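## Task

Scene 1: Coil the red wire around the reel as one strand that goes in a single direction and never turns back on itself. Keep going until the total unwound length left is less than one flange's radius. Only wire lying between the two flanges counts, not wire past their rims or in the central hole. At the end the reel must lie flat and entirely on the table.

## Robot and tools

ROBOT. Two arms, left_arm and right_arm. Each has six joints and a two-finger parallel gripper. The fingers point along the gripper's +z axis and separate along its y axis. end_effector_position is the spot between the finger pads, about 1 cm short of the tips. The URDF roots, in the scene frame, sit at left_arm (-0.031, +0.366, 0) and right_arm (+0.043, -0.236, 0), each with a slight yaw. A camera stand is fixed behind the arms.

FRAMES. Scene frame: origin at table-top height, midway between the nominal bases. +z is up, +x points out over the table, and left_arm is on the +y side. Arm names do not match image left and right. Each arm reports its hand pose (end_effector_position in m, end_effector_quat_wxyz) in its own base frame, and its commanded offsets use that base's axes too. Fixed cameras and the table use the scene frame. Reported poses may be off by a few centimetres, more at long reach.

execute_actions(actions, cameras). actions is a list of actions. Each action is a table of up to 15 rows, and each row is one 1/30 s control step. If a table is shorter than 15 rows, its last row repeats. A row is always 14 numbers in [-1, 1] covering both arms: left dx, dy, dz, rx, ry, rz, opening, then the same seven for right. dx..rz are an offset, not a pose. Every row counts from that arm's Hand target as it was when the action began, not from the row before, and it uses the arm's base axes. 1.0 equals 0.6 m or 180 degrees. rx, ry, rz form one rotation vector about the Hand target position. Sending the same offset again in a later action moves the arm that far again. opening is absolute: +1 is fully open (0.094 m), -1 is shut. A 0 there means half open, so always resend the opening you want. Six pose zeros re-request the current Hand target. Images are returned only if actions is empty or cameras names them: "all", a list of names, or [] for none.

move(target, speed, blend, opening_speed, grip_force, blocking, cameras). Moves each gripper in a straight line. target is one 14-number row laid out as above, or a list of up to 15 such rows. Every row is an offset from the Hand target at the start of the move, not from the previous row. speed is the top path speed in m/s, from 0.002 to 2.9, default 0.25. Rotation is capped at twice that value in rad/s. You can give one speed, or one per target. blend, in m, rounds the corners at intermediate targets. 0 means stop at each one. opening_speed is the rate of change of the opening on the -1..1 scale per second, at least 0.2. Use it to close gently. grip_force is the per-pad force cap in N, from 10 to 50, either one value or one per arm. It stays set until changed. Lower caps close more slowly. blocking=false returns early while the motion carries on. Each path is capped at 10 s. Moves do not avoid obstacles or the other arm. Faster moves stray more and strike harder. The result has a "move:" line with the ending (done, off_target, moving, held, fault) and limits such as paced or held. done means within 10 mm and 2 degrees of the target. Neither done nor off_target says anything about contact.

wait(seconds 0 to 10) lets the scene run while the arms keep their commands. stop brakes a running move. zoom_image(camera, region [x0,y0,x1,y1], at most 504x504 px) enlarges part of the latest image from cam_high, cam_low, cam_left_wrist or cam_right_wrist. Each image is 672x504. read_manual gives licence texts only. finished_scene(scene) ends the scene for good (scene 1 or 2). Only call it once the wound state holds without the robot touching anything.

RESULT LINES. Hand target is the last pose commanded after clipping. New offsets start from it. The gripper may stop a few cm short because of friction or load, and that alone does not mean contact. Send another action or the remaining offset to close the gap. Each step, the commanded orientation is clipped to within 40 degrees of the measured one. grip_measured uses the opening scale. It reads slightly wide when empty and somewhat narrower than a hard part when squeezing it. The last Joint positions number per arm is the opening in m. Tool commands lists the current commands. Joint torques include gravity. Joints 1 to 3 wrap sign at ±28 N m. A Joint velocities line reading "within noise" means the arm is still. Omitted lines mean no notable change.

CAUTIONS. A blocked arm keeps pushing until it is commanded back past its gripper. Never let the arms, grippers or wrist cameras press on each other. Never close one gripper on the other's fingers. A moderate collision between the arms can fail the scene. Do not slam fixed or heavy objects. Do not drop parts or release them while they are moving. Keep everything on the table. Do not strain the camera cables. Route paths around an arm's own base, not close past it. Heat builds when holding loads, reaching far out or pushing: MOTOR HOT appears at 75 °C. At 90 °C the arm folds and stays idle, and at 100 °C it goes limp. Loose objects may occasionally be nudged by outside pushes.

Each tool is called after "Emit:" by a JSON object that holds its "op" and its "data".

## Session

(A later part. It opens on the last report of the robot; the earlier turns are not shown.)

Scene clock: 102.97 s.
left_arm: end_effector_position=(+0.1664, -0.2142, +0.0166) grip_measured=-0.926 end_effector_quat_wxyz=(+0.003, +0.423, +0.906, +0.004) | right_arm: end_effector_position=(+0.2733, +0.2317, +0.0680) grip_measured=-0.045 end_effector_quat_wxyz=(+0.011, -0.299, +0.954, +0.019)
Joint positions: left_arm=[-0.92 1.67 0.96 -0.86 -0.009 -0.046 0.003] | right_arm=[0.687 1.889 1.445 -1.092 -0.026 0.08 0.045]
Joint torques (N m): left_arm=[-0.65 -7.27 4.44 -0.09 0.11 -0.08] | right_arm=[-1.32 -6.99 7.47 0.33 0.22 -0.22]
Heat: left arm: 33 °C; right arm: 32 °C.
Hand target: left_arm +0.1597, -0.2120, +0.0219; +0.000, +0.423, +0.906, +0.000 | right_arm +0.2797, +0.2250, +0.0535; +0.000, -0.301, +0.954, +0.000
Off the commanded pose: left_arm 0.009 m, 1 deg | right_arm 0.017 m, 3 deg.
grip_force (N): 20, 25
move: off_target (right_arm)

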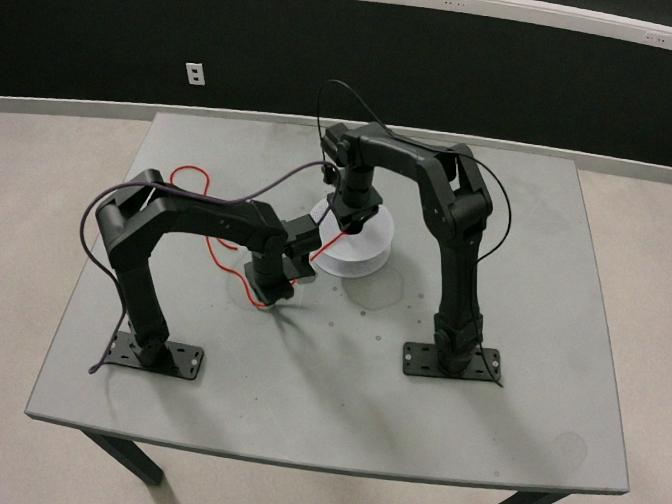

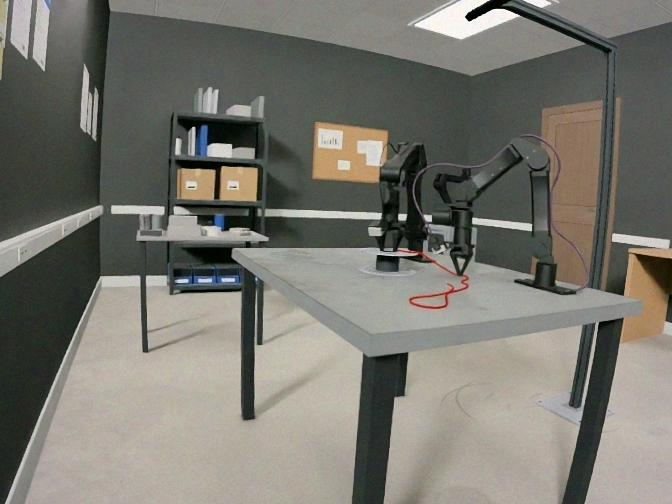

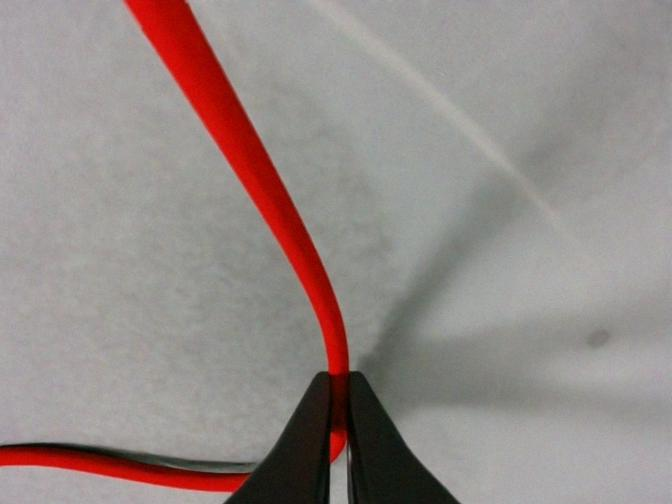

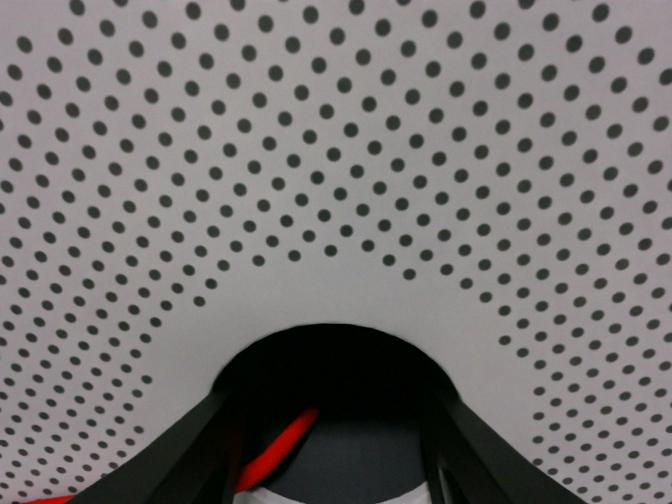

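Emit:
{"op": "move", "data": {"target": [[0,0,0,0,0,0,-0.96,0,0,0,0,0,0,-0.4],[0,0,0,0,0,0,-0.96,-0.013,0.013,-0.014,0,0,0,-0.4]], "speed": 0.05, "cameras": ["cam_right_wrist","cam_high"]}}

Emit:
{"op": "zoom_image", "data": {"camera": "cam_high", "region": [296, 180, 408, 286]}}

Emit:
{"op": "zoom_image", "data": {"camera": "cam_right_wrist", "region": [150, 340, 480, 504]}}

Scene clock: 106.93 s.
left_arm: end_effector_position=(+0.1655, -0.2131, +0.0166) grip_measured=-0.926 end_effector_quat_wxyz=(+0.000, +0.423, +0.906, +0.005) | right_arm: end_effector_position=(+0.2742, +0.2335, +0.0574) grip_measured=-0.398 end_effector_quat_wxyz=(+0.008, -0.302, +0.953, +0.010)
Joint positions: left_arm=[-0.92 1.67 0.96 -0.865 -0.009 -0.047 0.003] | right_arm=[0.697 1.916 1.439 -1.07 -0.012 0.084 0.028]
Joint torques (N m): left_arm=[-0.65 -7.28 4.42 -0.04 0.11 -0.08] | right_arm=[0.77 -8.96 5.76 0.42 0.08 0.11]
Heat: left arm: 33 °C; right arm: 32 °C.
Hand target: left_arm +0.1597, -0.2120, +0.0219; +0.000, +0.423, +0.906, +0.000 | right_arm +0.2719, +0.2327, +0.0450; +0.000, -0.301, +0.954, +0.000
Off the commanded pose: left_arm 0.008 m, 1 deg | right_arm 0.012 m, 2 deg.
grip_force (N): 20, 25
move: off_target (right_arm)
Images, in order (width x height): cam_high 672x504, cam_right_wrist 672x504.

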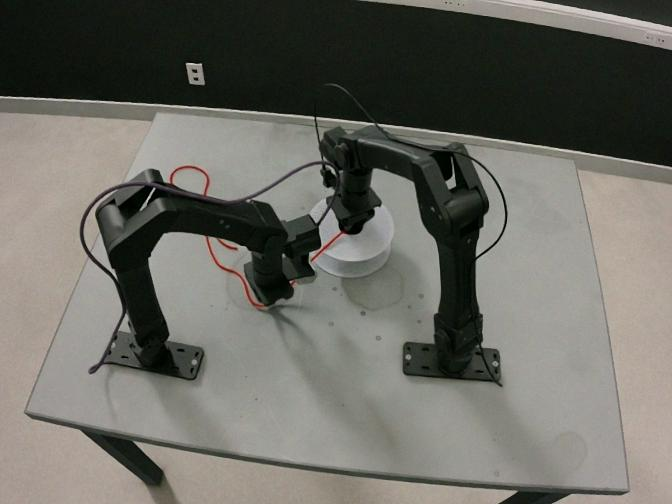

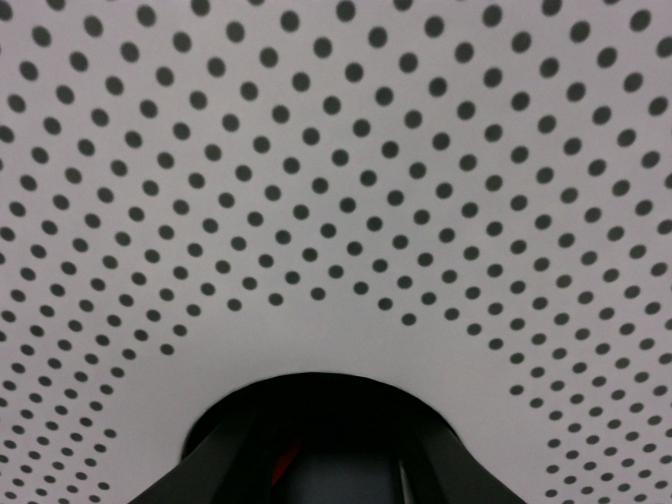

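Scaled by 4.500 from the camera's 672x504 image, which has a finer 960x720 frame.

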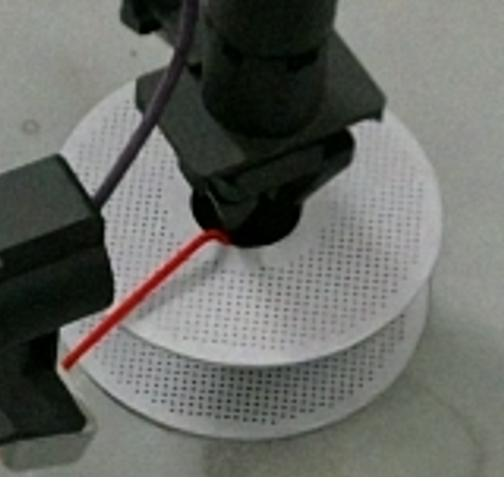

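Scaled by 1.527 from the camera's 672x504 image, which has a finer 960x720 frame.

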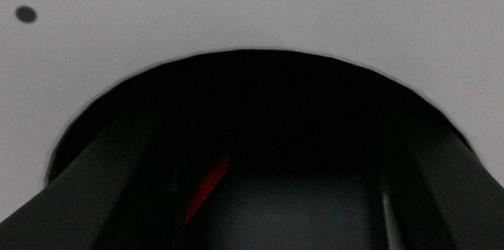

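Emit:
{"op": "move", "data": {"target": [[0,0,0,0,0,0,-0.96,0,0,0,0,0,-0.094,-0.5],[0,0,0,0,0,0,-0.96,0,0,0,0,0,-0.094,0.0]], "speed": 0.1, "grip_force": [20,40], "opening_speed": 0.4, "cameras": ["cam_right_wrist","cam_high"]}}

Emit:
{"op": "zoom_image", "data": {"camera": "cam_high", "region": [296, 180, 408, 286]}}

Emit:
{"op": "zoom_image", "data": {"camera": "cam_right_wrist", "region": [150, 340, 480, 504]}}

Scene clock: 112.97 s.
left_arm: end_effector_position=(+0.1655, -0.2131, +0.0166) grip_measured=-0.926 end_effector_quat_wxyz=(+0.000, +0.423, +0.906, +0.005) | right_arm: end_effector_position=(+0.2742, +0.2339, +0.0593) grip_measured=-0.170 end_effector_quat_wxyz=(+0.010, -0.158, +0.987, +0.012)
Joint positions: left_arm=[-0.92 1.67 0.96 -0.865 -0.009 -0.047 0.003] | right_arm=[0.698 1.91 1.439 -1.07 -0.011 0.381 0.039]
Joint torques (N m): left_arm=[-0.64 -7.25 4.42 -0.04 0.11 -0.07] | right_arm=[0.64 -8.57 5.72 0.44 0.08 0.09]
Heat: left arm: 33 °C; right arm: 32 °C.
Hand target: left_arm +0.1597, -0.2120, +0.0219; +0.000, +0.423, +0.906, +0.000 | right_arm +0.2719, +0.2327, +0.0451; +0.000, -0.157, +0.988, +0.000
Off the commanded pose: left_arm 0.008 m, 1 deg | right_arm 0.015 m, 2 deg.
grip_force (N): 20, 40
move: off_target (right_arm); target 2's new opening was sent with right_arm's hand 0.013 m and 2 deg from that target
Images, in order (width x height): cam_high 672x504, cam_right_wrist 672x504.

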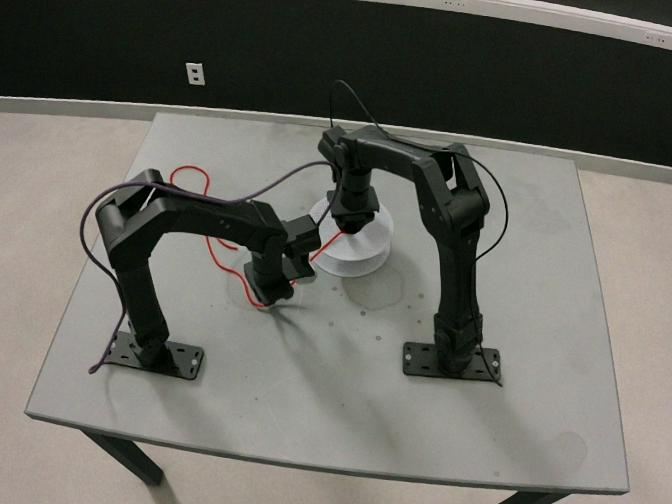

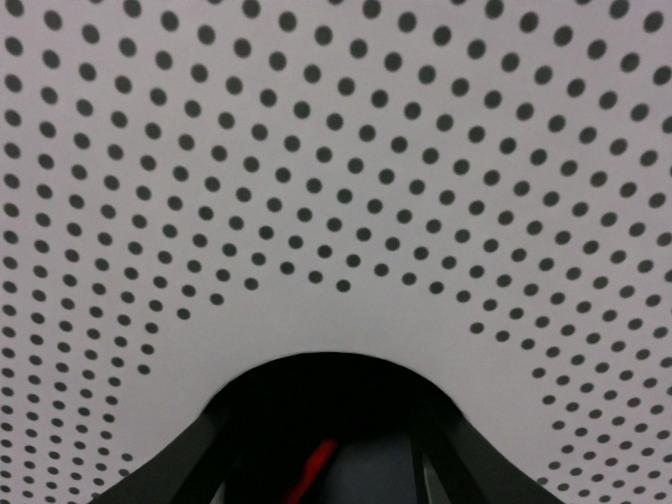

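Scaled by 4.500 from the camera's 672x504 image, which has a finer 960x720 frame.

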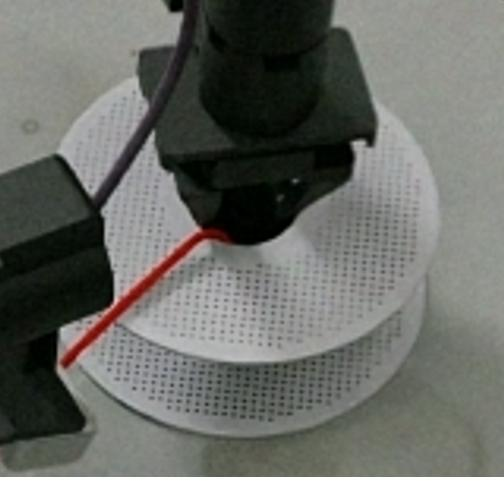

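Scaled by 1.527 from the camera's 672x504 image, which has a finer 960x720 frame.

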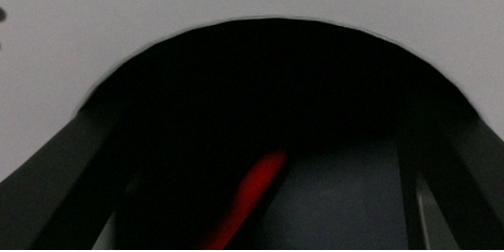

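Emit:
{"op": "move", "data": {"target": [0,-0.067,0,0,0,0,-0.96,0,0,0,0,0,0.222,0.0], "speed": 0.15, "cameras": ["cam_right_wrist","cam_high","cam_left_wrist"]}}

Emit:
{"op": "zoom_image", "data": {"camera": "cam_high", "region": [250, 180, 410, 320]}}

Emit:
{"op": "zoom_image", "data": {"camera": "cam_right_wrist", "region": [150, 340, 480, 504]}}

Scene clock: 118.30 s.
left_arm: end_effector_position=(+0.1602, -0.2451, +0.0185) grip_measured=-0.926 end_effector_quat_wxyz=(+0.000, +0.423, +0.906, +0.005) | right_arm: end_effector_position=(+0.2741, +0.2350, +0.0598) grip_measured=-0.166 end_effector_quat_wxyz=(+0.014, -0.468, +0.883, +0.011)
Joint positions: left_arm=[-1.001 1.75 1.061 -0.888 -0.009 -0.127 0.003] | right_arm=[0.698 1.91 1.44 -1.07 -0.016 -0.277 0.039]
Joint torques (N m): left_arm=[-0.72 -5.19 7.76 0 0.11 -0.09] | right_arm=[0.46 -8.47 5.74 0.44 0.12 -0.38]
Heat: left arm: 33 °C; right arm: 31 °C.
Hand target: left_arm +0.1596, -0.2522, +0.0219; +0.000, +0.423, +0.906, +0.000 | right_arm +0.2719, +0.2327, +0.0451; +0.000, -0.485, +0.874, +0.000
Off the commanded pose: left_arm 0.008 m, 1 deg | right_arm 0.015 m, 3 deg.
grip_force (N): 20, 40
move: off_target (right_arm)
Images, in order (width x height): cam_high 672x504, cam_left_wrist 672x504, cam_right_wrist 672x504.

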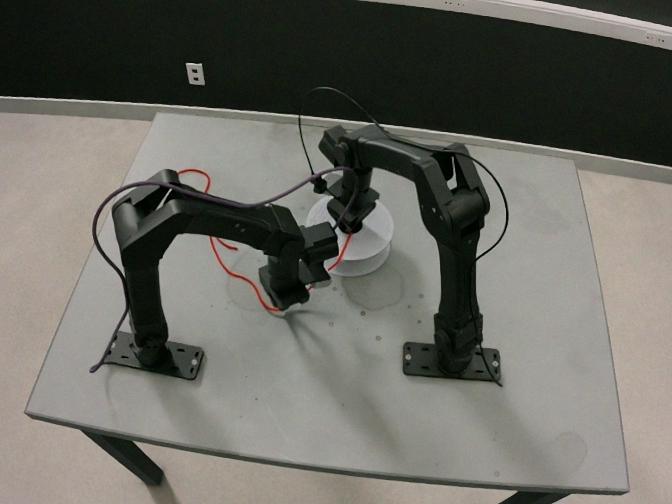

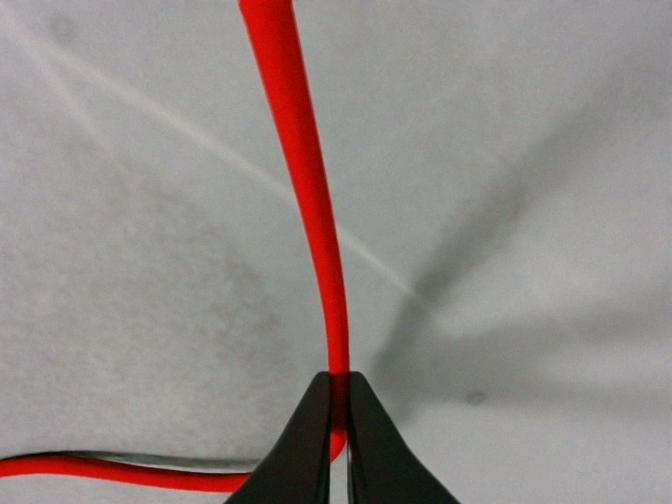

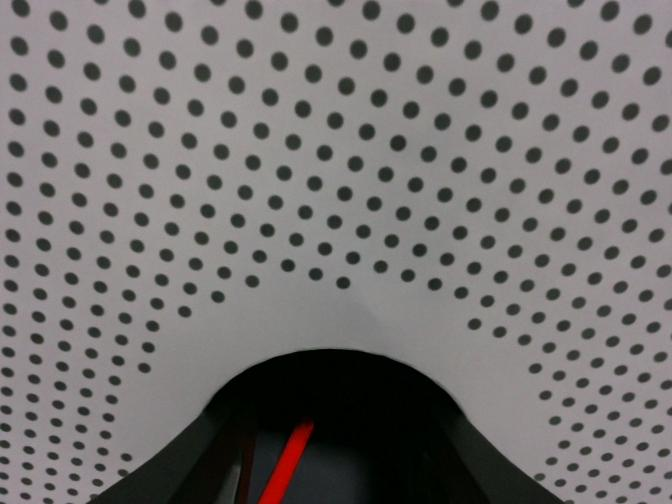

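Scaled by 3.150 from the camera's 672x504 image, which has a finer 960x720 frame.

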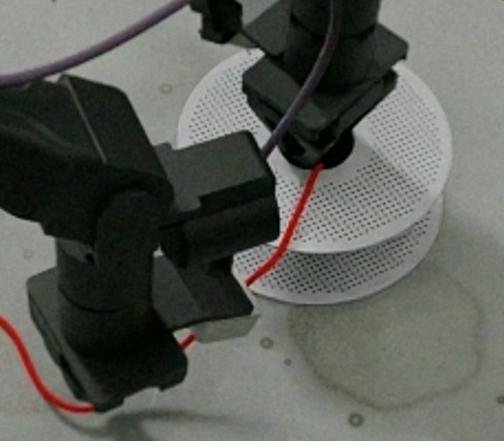

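Scaled by 1.527 from the camera's 672x504 image, which has a finer 960x720 frame.

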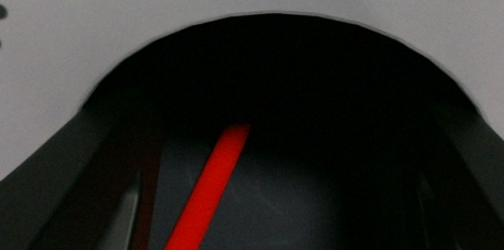

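Emit:
{"op": "move", "data": {"target": [0.008,-0.10,0,0,0,0,-0.96,0,0,0,0,0,0.222,0.0], "speed": 0.15, "cameras": ["cam_right_wrist","cam_high","cam_left_wrist","cam_low"]}}

Emit:
{"op": "zoom_image", "data": {"camera": "cam_high", "region": [250, 180, 410, 320]}}

Emit:
{"op": "zoom_image", "data": {"camera": "cam_low", "region": [340, 210, 480, 315]}}

Scene clock: 123.73 s.
left_arm: end_effector_position=(+0.1653, -0.3041, +0.0190) grip_measured=-0.926 end_effector_quat_wxyz=(-0.001, +0.423, +0.906, +0.006) | right_arm: end_effector_position=(+0.2756, +0.2362, +0.0651) grip_measured=-0.074 end_effector_quat_wxyz=(-0.024, +0.741, -0.671, -0.005)
Joint positions: left_arm=[-1.08 1.94 1.312 -0.952 -0.008 -0.207 0.003] | right_arm=[0.698 1.898 1.445 -1.072 -0.016 -0.972 0.044]
Joint torques (N m): left_arm=[-0.7 -6.64 8.01 0.03 0.09 -0.08] | right_arm=[0.5 -7.58 5.23 0.47 0.11 -0.36]
Heat: left arm: 33 °C; right arm: 31 °C.
Hand target: left_arm +0.1644, -0.3121, +0.0219; +0.000, +0.423, +0.906, +0.000 | right_arm +0.2719, +0.2327, +0.0451; +0.000, +0.755, -0.656, +0.000
Off the commanded pose: left_arm 0.009 m, 1 deg | right_arm 0.021 m, 4 deg.
grip_force (N): 20, 40
move: off_target (right_arm)

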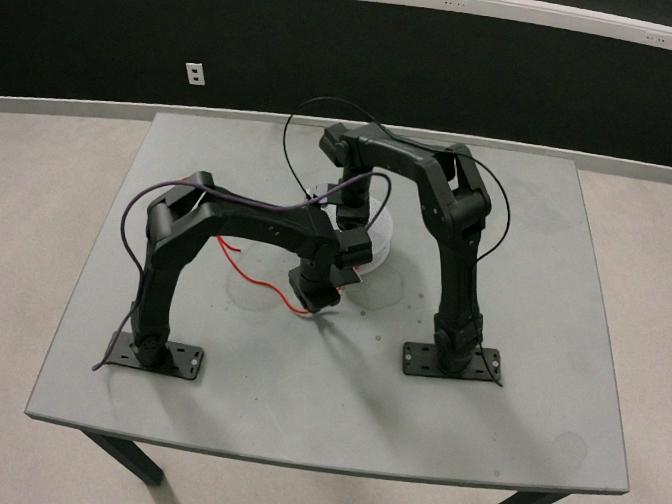

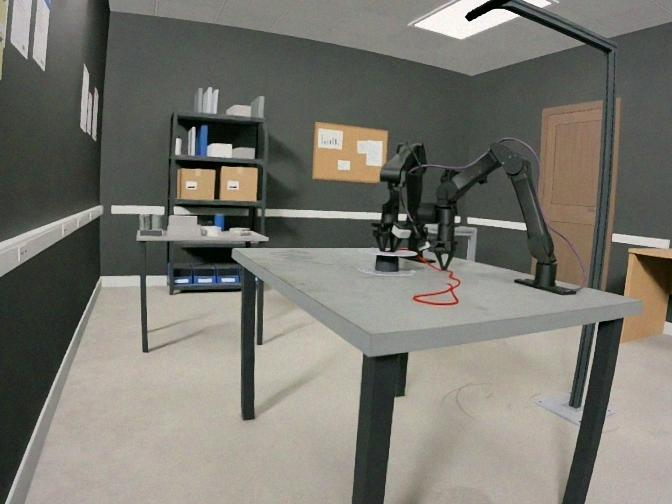

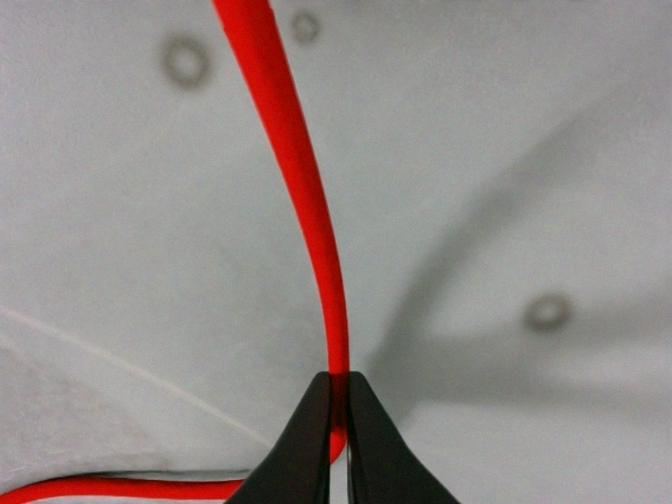

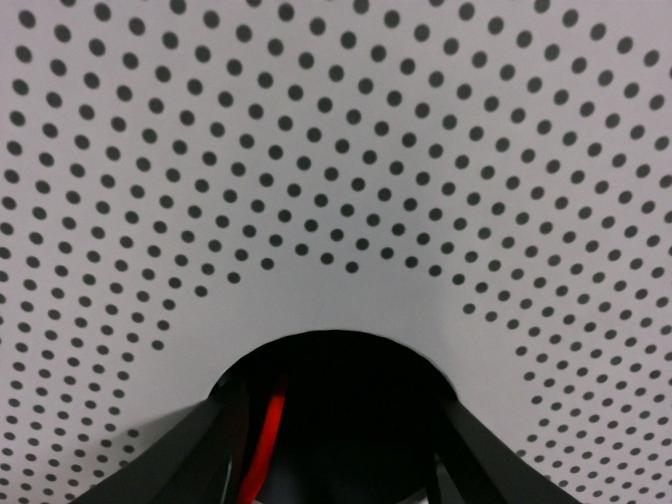

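Scaled by 3.150 from the camera's 672x504 image, which has a finer 960x720 frame.

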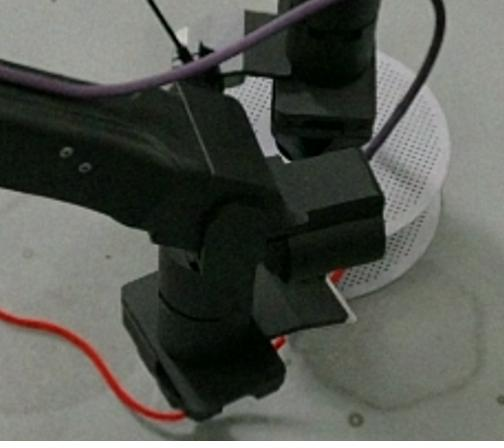

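Scaled by 3.600 from the camera's 672x504 image, which has a finer 960x720 frame.

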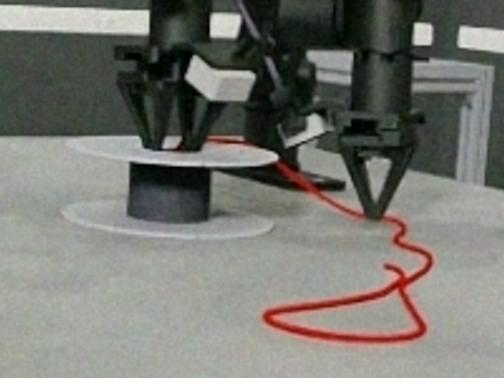

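Emit:
{"op": "move", "data": {"target": [[0,0,0,0,0,0,-0.96,0,0,0,0,0,0,-0.55],[0,0,0,0,0,0,-0.96,0.006,0.006,0.11,0,0,0,-0.55],[0,0,0,0,0,0,-0.96,0.1,-0.3,0.2,0,0,-0.3,-0.55]], "speed": 0.2, "cameras": ["all"]}}

Emit:
{"op": "zoom_image", "data": {"camera": "cam_high", "region": [250, 180, 410, 320]}}

Emit:
{"op": "zoom_image", "data": {"camera": "cam_low", "region": [340, 210, 480, 315]}}

Scene clock: 141.67 s.
left_arm: end_effector_position=(+0.1652, -0.3040, +0.0190) grip_measured=-0.926 end_effector_quat_wxyz=(-0.002, +0.423, +0.906, +0.006) | right_arm: end_effector_position=(+0.3309, +0.0543, +0.1563) grip_measured=-0.548 end_effector_quat_wxyz=(-0.008, -0.380, +0.925, +0.005)
Joint positions: left_arm=[-1.08 1.94 1.312 -0.953 -0.008 -0.207 0.003] | right_arm=[0.156 1.838 1.732 -1.481 -0.006 -0.623 0.021]
Joint torques (N m): left_arm=[-0.72 -6.64 8.01 0.03 0.09 -0.07] | right_arm=[-0.21 -10.99 9.14 0.04 0.03 0.08]
Heat: left arm: 34 °C; right arm: 31 °C.
Hand target: left_arm +0.1645, -0.3121, +0.0219; +0.000, +0.423, +0.906, +0.000 | right_arm +0.3319, +0.0528, +0.1651; +0.000, -0.375, +0.927, +0.000
Off the commanded pose: left_arm 0.009 m, 1 deg | right_arm 0.009 m, 1 deg.
grip_force (N): 20, 40
move: done

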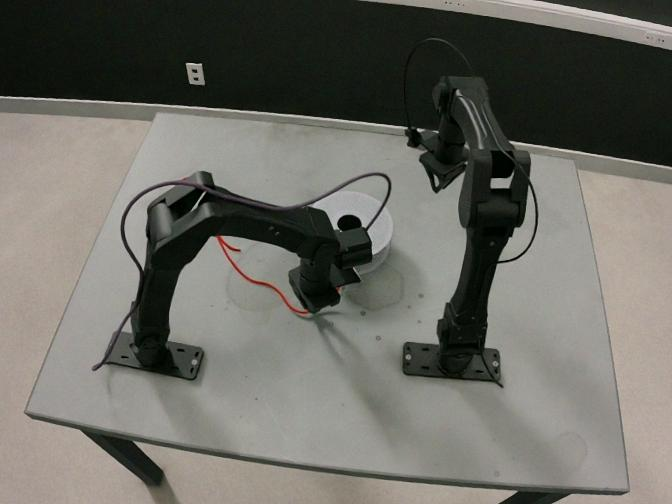

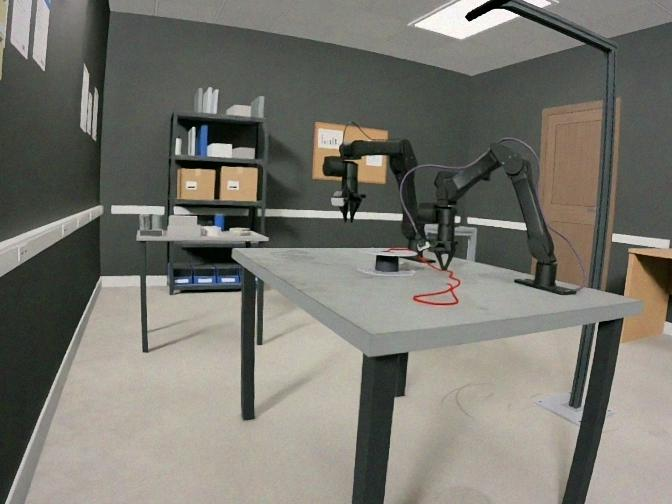

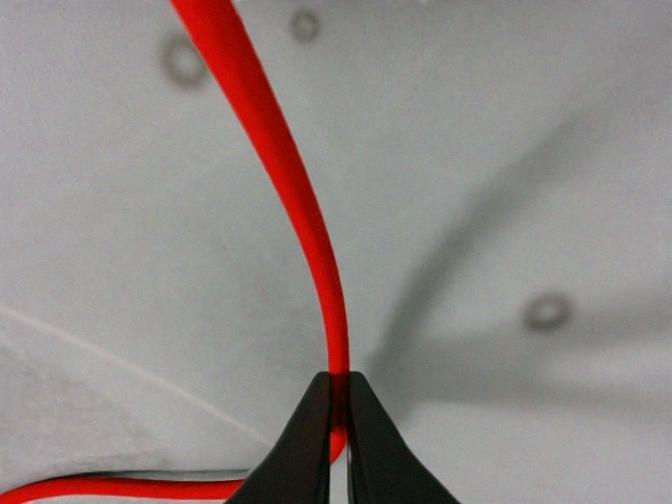

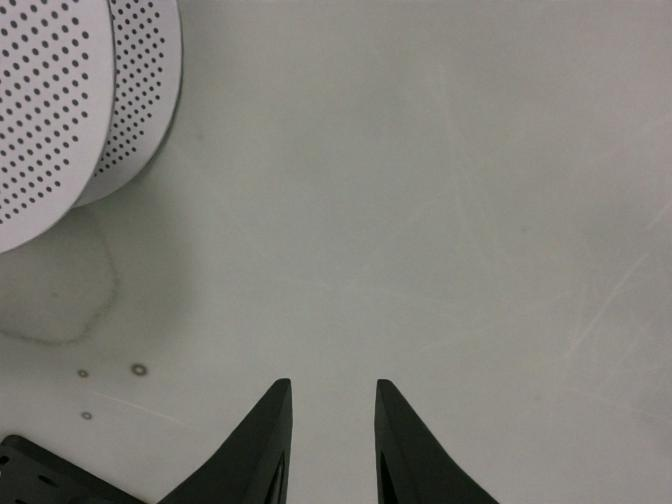

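Scaled by 3.150 from the camera's 672x504 image, which has a finer 960x720 frame.

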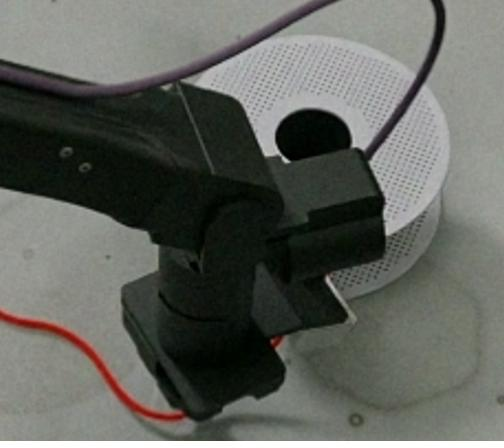

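Scaled by 3.600 from the camera's 672x504 image, which has a finer 960x720 frame.

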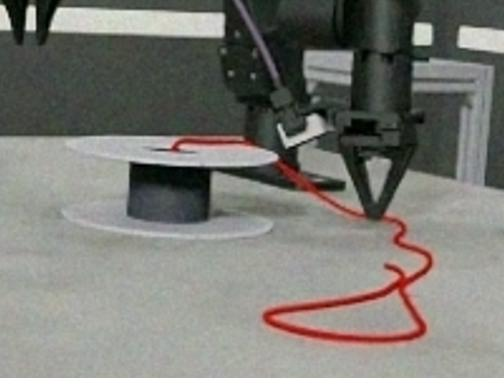

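Emit:
{"op": "move", "data": {"target": [-0.06,0.045,0,0,0,0,-0.96,0,0,0,0,0,0,-0.55], "speed": 0.05, "cameras": ["cam_low","cam_high"]}}

Emit:
{"op": "zoom_image", "data": {"camera": "cam_high", "region": [250, 180, 410, 320]}}

Emit:
{"op": "zoom_image", "data": {"camera": "cam_low", "region": [340, 210, 480, 315]}}

Scene clock: 146.80 s.
left_arm: end_effector_position=(+0.1304, -0.2794, +0.0138) grip_measured=-0.926 end_effector_quat_wxyz=(-0.013, +0.423, +0.906, +0.016) | right_arm: end_effector_position=(+0.3308, +0.0543, +0.1563) grip_measured=-0.548 end_effector_quat_wxyz=(-0.008, -0.380, +0.925, +0.005)
Joint positions: left_arm=[-1.142 1.844 1.158 -0.926 -0.008 -0.268 0.003] | right_arm=[0.156 1.838 1.732 -1.482 -0.006 -0.623 0.021]
Joint torques (N m): left_arm=[-0.66 -8.98 4.6 0.19 0.09 -0.06] | right_arm=[-0.24 -11 9.16 0.02 0.03 0.08]
Heat: left arm: 34 °C; right arm: 31 °C.
Hand target: left_arm +0.1285, -0.2851, +0.0219; +0.000, +0.423, +0.906, +0.000 | right_arm +0.3319, +0.0528, +0.1651; +0.000, -0.375, +0.927, +0.000
Off the commanded pose: left_arm 0.010 m, 2 deg | right_arm 0.009 m, 1 deg.
grip_force (N): 20, 40
move: done
Images, in order (width x height): cam_high 672x504, cam_low 672x504.

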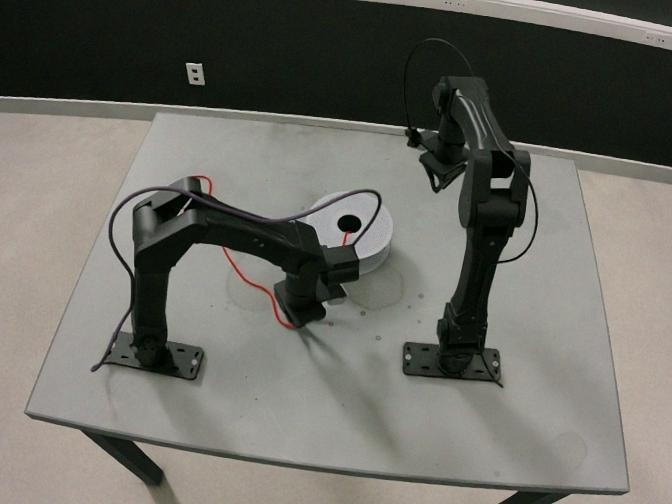

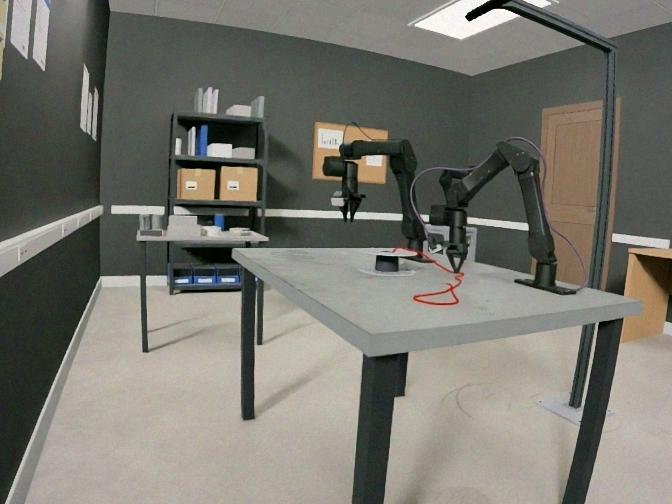

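Scaled by 3.150 from the camera's 672x504 image, which has a finer 960x720 frame.

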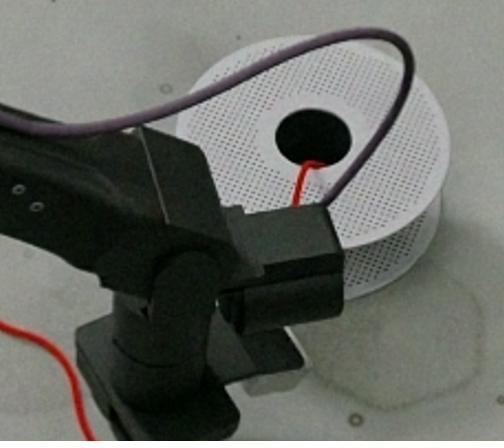

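Scaled by 3.600 from the camera's 672x504 image, which has a finer 960x720 frame.

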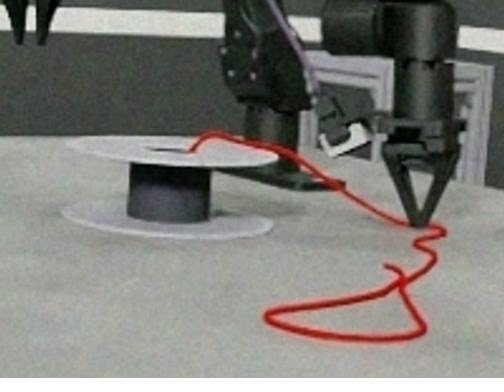

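Emit:
{"op": "move", "data": {"target": [-0.032,0.024,0,0,0,0,-0.96,0,0,0,0,0,0,-0.55], "speed": 0.05, "cameras": ["cam_low","cam_high"]}}

Emit:
{"op": "zoom_image", "data": {"camera": "cam_high", "region": [250, 180, 410, 320]}}

Emit:
{"op": "zoom_image", "data": {"camera": "cam_low", "region": [340, 210, 480, 315]}}

Scene clock: 149.33 s.
left_arm: end_effector_position=(+0.1103, -0.2640, +0.0147) grip_measured=-0.926 end_effector_quat_wxyz=(-0.015, +0.424, +0.905, +0.018) | right_arm: end_effector_position=(+0.3308, +0.0543, +0.1563) grip_measured=-0.548 end_effector_quat_wxyz=(-0.008, -0.380, +0.925, +0.005)
Joint positions: left_arm=[-1.183 1.769 1.066 -0.914 -0.006 -0.307 0.003] | right_arm=[0.156 1.838 1.732 -1.482 -0.006 -0.623 0.021]
Joint torques (N m): left_arm=[-0.64 -8.28 4.64 0.23 0.05 -0.08] | right_arm=[-0.23 -11 9.2 0.02 0.02 0.11]
Heat: left arm: 34 °C; right arm: 31 °C.
Hand target: left_arm +0.1092, -0.2708, +0.0219; +0.000, +0.423, +0.906, +0.000 | right_arm +0.3319, +0.0528, +0.1651; +0.000, -0.375, +0.927, +0.000
Off the commanded pose: left_arm 0.010 m, 3 deg | right_arm 0.009 m, 1 deg.
grip_force (N): 20, 40
move: off_target (left_arm)
Images, in order (width x height): cam_high 672x504, cam_low 672x504.

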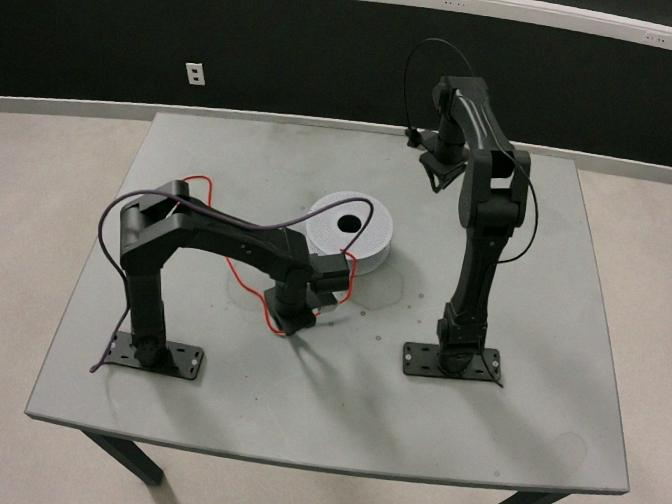

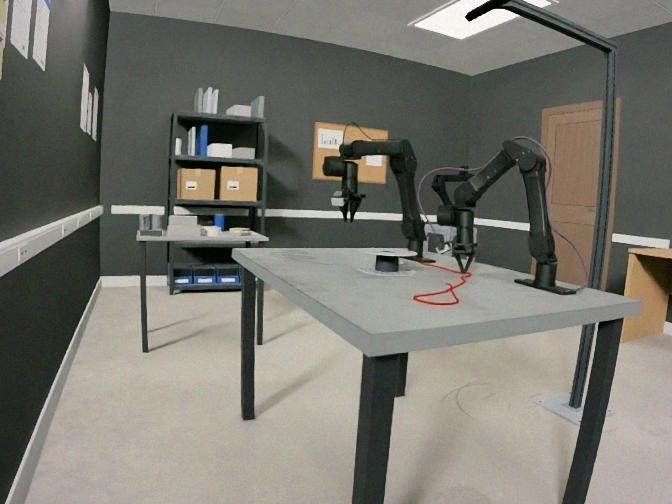

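Scaled by 3.150 from the camera's 672x504 image, which has a finer 960x720 frame.

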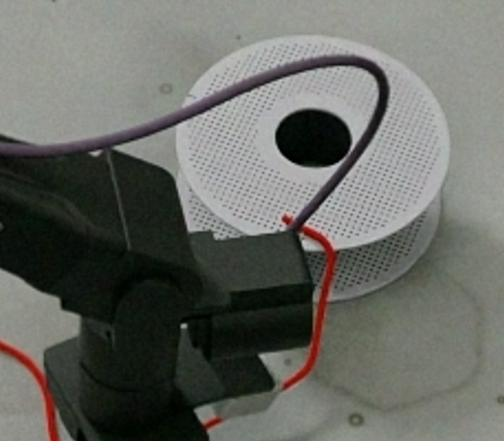

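Scaled by 3.600 from the camera's 672x504 image, which has a finer 960x720 frame.

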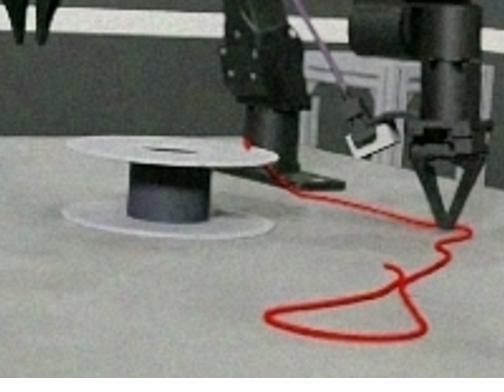

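Emit:
{"op": "move", "data": {"target": [[0,0,-0.012,0,0,0,-0.96,0,0,0,0,0,0,-0.55],[0,0,-0.012,0,0,0,-0.6,0,0,0,0,0,0,-0.55],[0,0,0.12,0,0,0,-0.6,0,0,0,0,0,0,-0.55],[0.1,0.4,0.3,0,0,0.2,-0.6,0,0,0,0,0,0,-0.55]], "speed": [0.05,0.05,0.08,0.25], "opening_speed": 0.3, "cameras": ["all"]}}

Emit:
{"op": "zoom_image", "data": {"camera": "cam_high", "region": [250, 180, 410, 320]}}

Emit:
{"op": "zoom_image", "data": {"camera": "cam_low", "region": [340, 210, 480, 315]}}

Scene clock: 161.73 s.
left_arm: end_effector_position=(+0.1689, -0.0312, +0.1944) grip_measured=-0.602 end_effector_quat_wxyz=(+0.062, +0.122, +0.991, -0.003) | right_arm: end_effector_position=(+0.3308, +0.0543, +0.1563) grip_measured=-0.548 end_effector_quat_wxyz=(-0.008, -0.380, +0.925, +0.005)
Joint positions: left_arm=[-0.192 1.117 1.229 -1.559 -0.003 0.052 0.019] | right_arm=[0.156 1.838 1.732 -1.482 -0.006 -0.623 0.021]
Joint torques (N m): left_arm=[0.68 -1.52 7.8 0.25 0.04 0.04] | right_arm=[-0.25 -10.95 9.22 0.04 0.03 0.11]
Heat: left arm: 33 °C; right arm: 31 °C.
Hand target: left_arm +0.1691, -0.0307, +0.2019; +0.000, +0.122, +0.992, +0.000 | right_arm +0.3319, +0.0528, +0.1651; +0.000, -0.375, +0.927, +0.000
Off the commanded pose: left_arm 0.008 m, 7 deg | right_arm 0.009 m, 1 deg.
joint sent to its limit (left arm) — joint 4 (wrist pitch), lower limit. The joint targets are off in orientation, not in position.
grip_force (N): 20, 40
move: off_target (left_arm)

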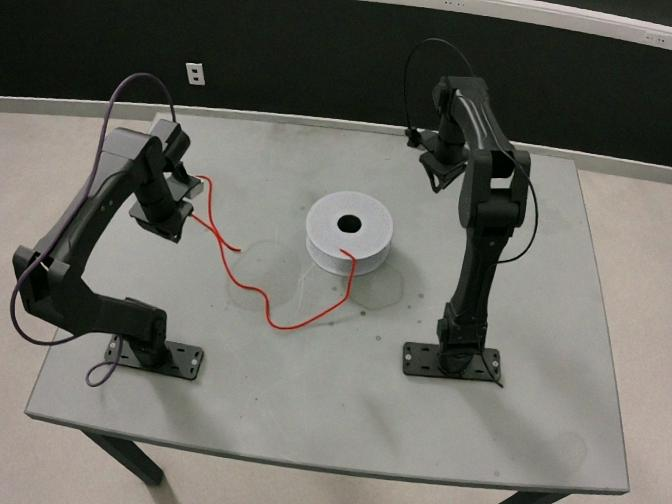

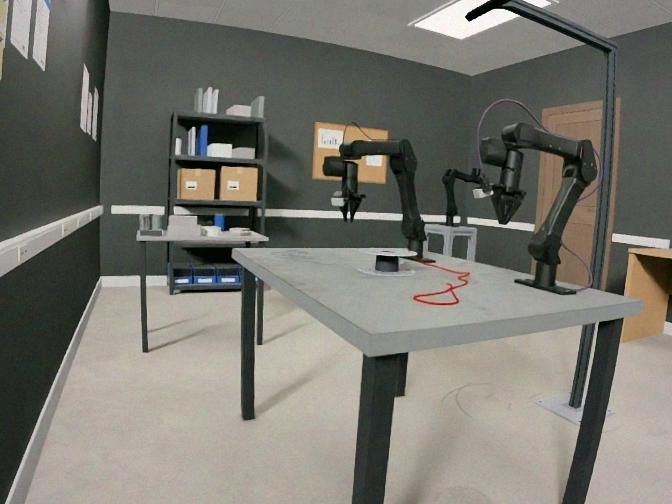

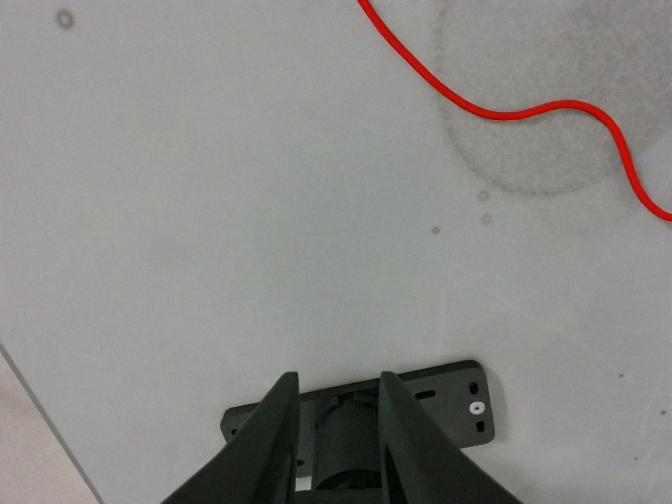

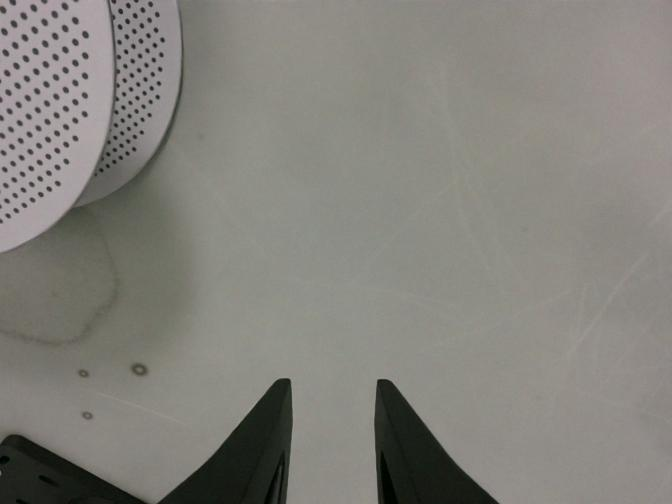

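Scaled by 3.150 from the camera's 672x504 image, which has a finer 960x720 frame.

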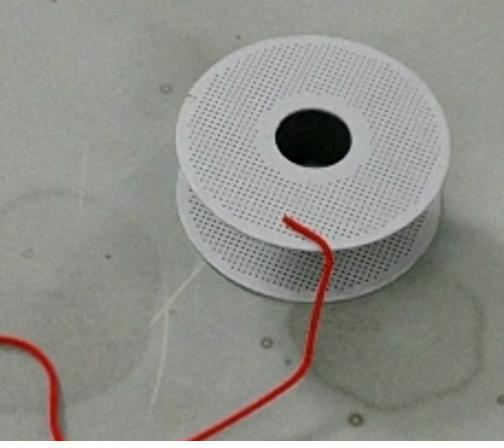

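Scaled by 3.600 from the camera's 672x504 image, which has a finer 960x720 frame.

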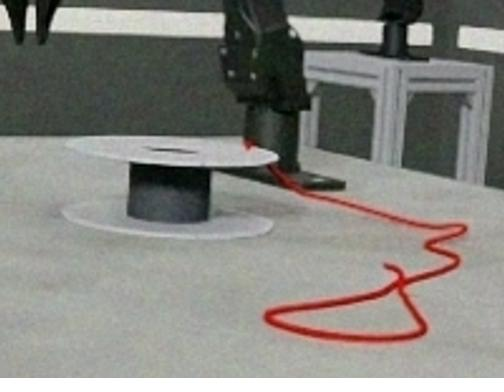

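Emit:
{"op": "move", "data": {"target": [0,0,0,0,0,0,-0.6,-0.193,0.299,0.0,0,0,0.289,0.85], "speed": 0.2, "cameras": ["cam_right_wrist","cam_high"]}}

Scene clock: 165.83 s.
left_arm: end_effector_position=(+0.1689, -0.0312, +0.1944) grip_measured=-0.602 end_effector_quat_wxyz=(+0.062, +0.122, +0.991, -0.003) | right_arm: end_effector_position=(+0.2118, +0.2281, +0.1616) grip_measured=+0.848 end_effector_quat_wxyz=(+0.009, +0.740, -0.673, -0.003)
Joint positions: left_arm=[-0.192 1.117 1.229 -1.559 -0.003 0.053 0.019] | right_arm=[0.816 1.746 1.639 -1.482 -0.005 -0.849 0.087]
Joint torques (N m): left_arm=[0.69 -1.54 7.8 0.25 0.05 0.08] | right_arm=[0.03 -8.55 9.22 0.2 0.04 -0.12]
Heat: left arm: 33 °C; right arm: 32 °C.
Hand target: left_arm +0.1691, -0.0307, +0.2019; +0.000, +0.122, +0.992, +0.000 | right_arm +0.2161, +0.2322, +0.1652; +0.000, +0.744, -0.669, +0.000
Off the commanded pose: left_arm 0.008 m, 7 deg | right_arm 0.007 m, 1 deg.
joint sent to its limit (left arm) — joint 4 (wrist pitch), lower limit. The joint targets are off in orientation, not in position.
grip_force (N): 20, 40
move: off_target (left_arm)
Images, in order (width x height): cam_high 672x504, cam_right_wrist 672x504.

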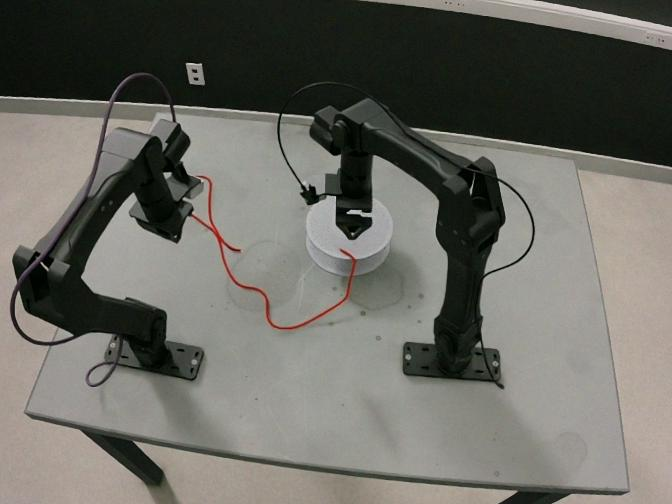

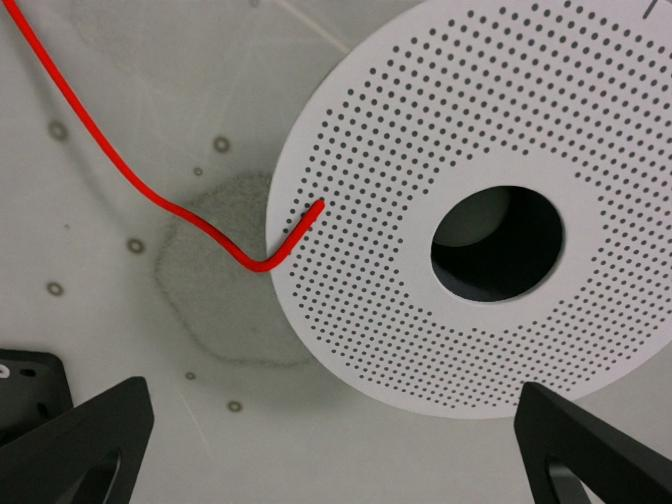

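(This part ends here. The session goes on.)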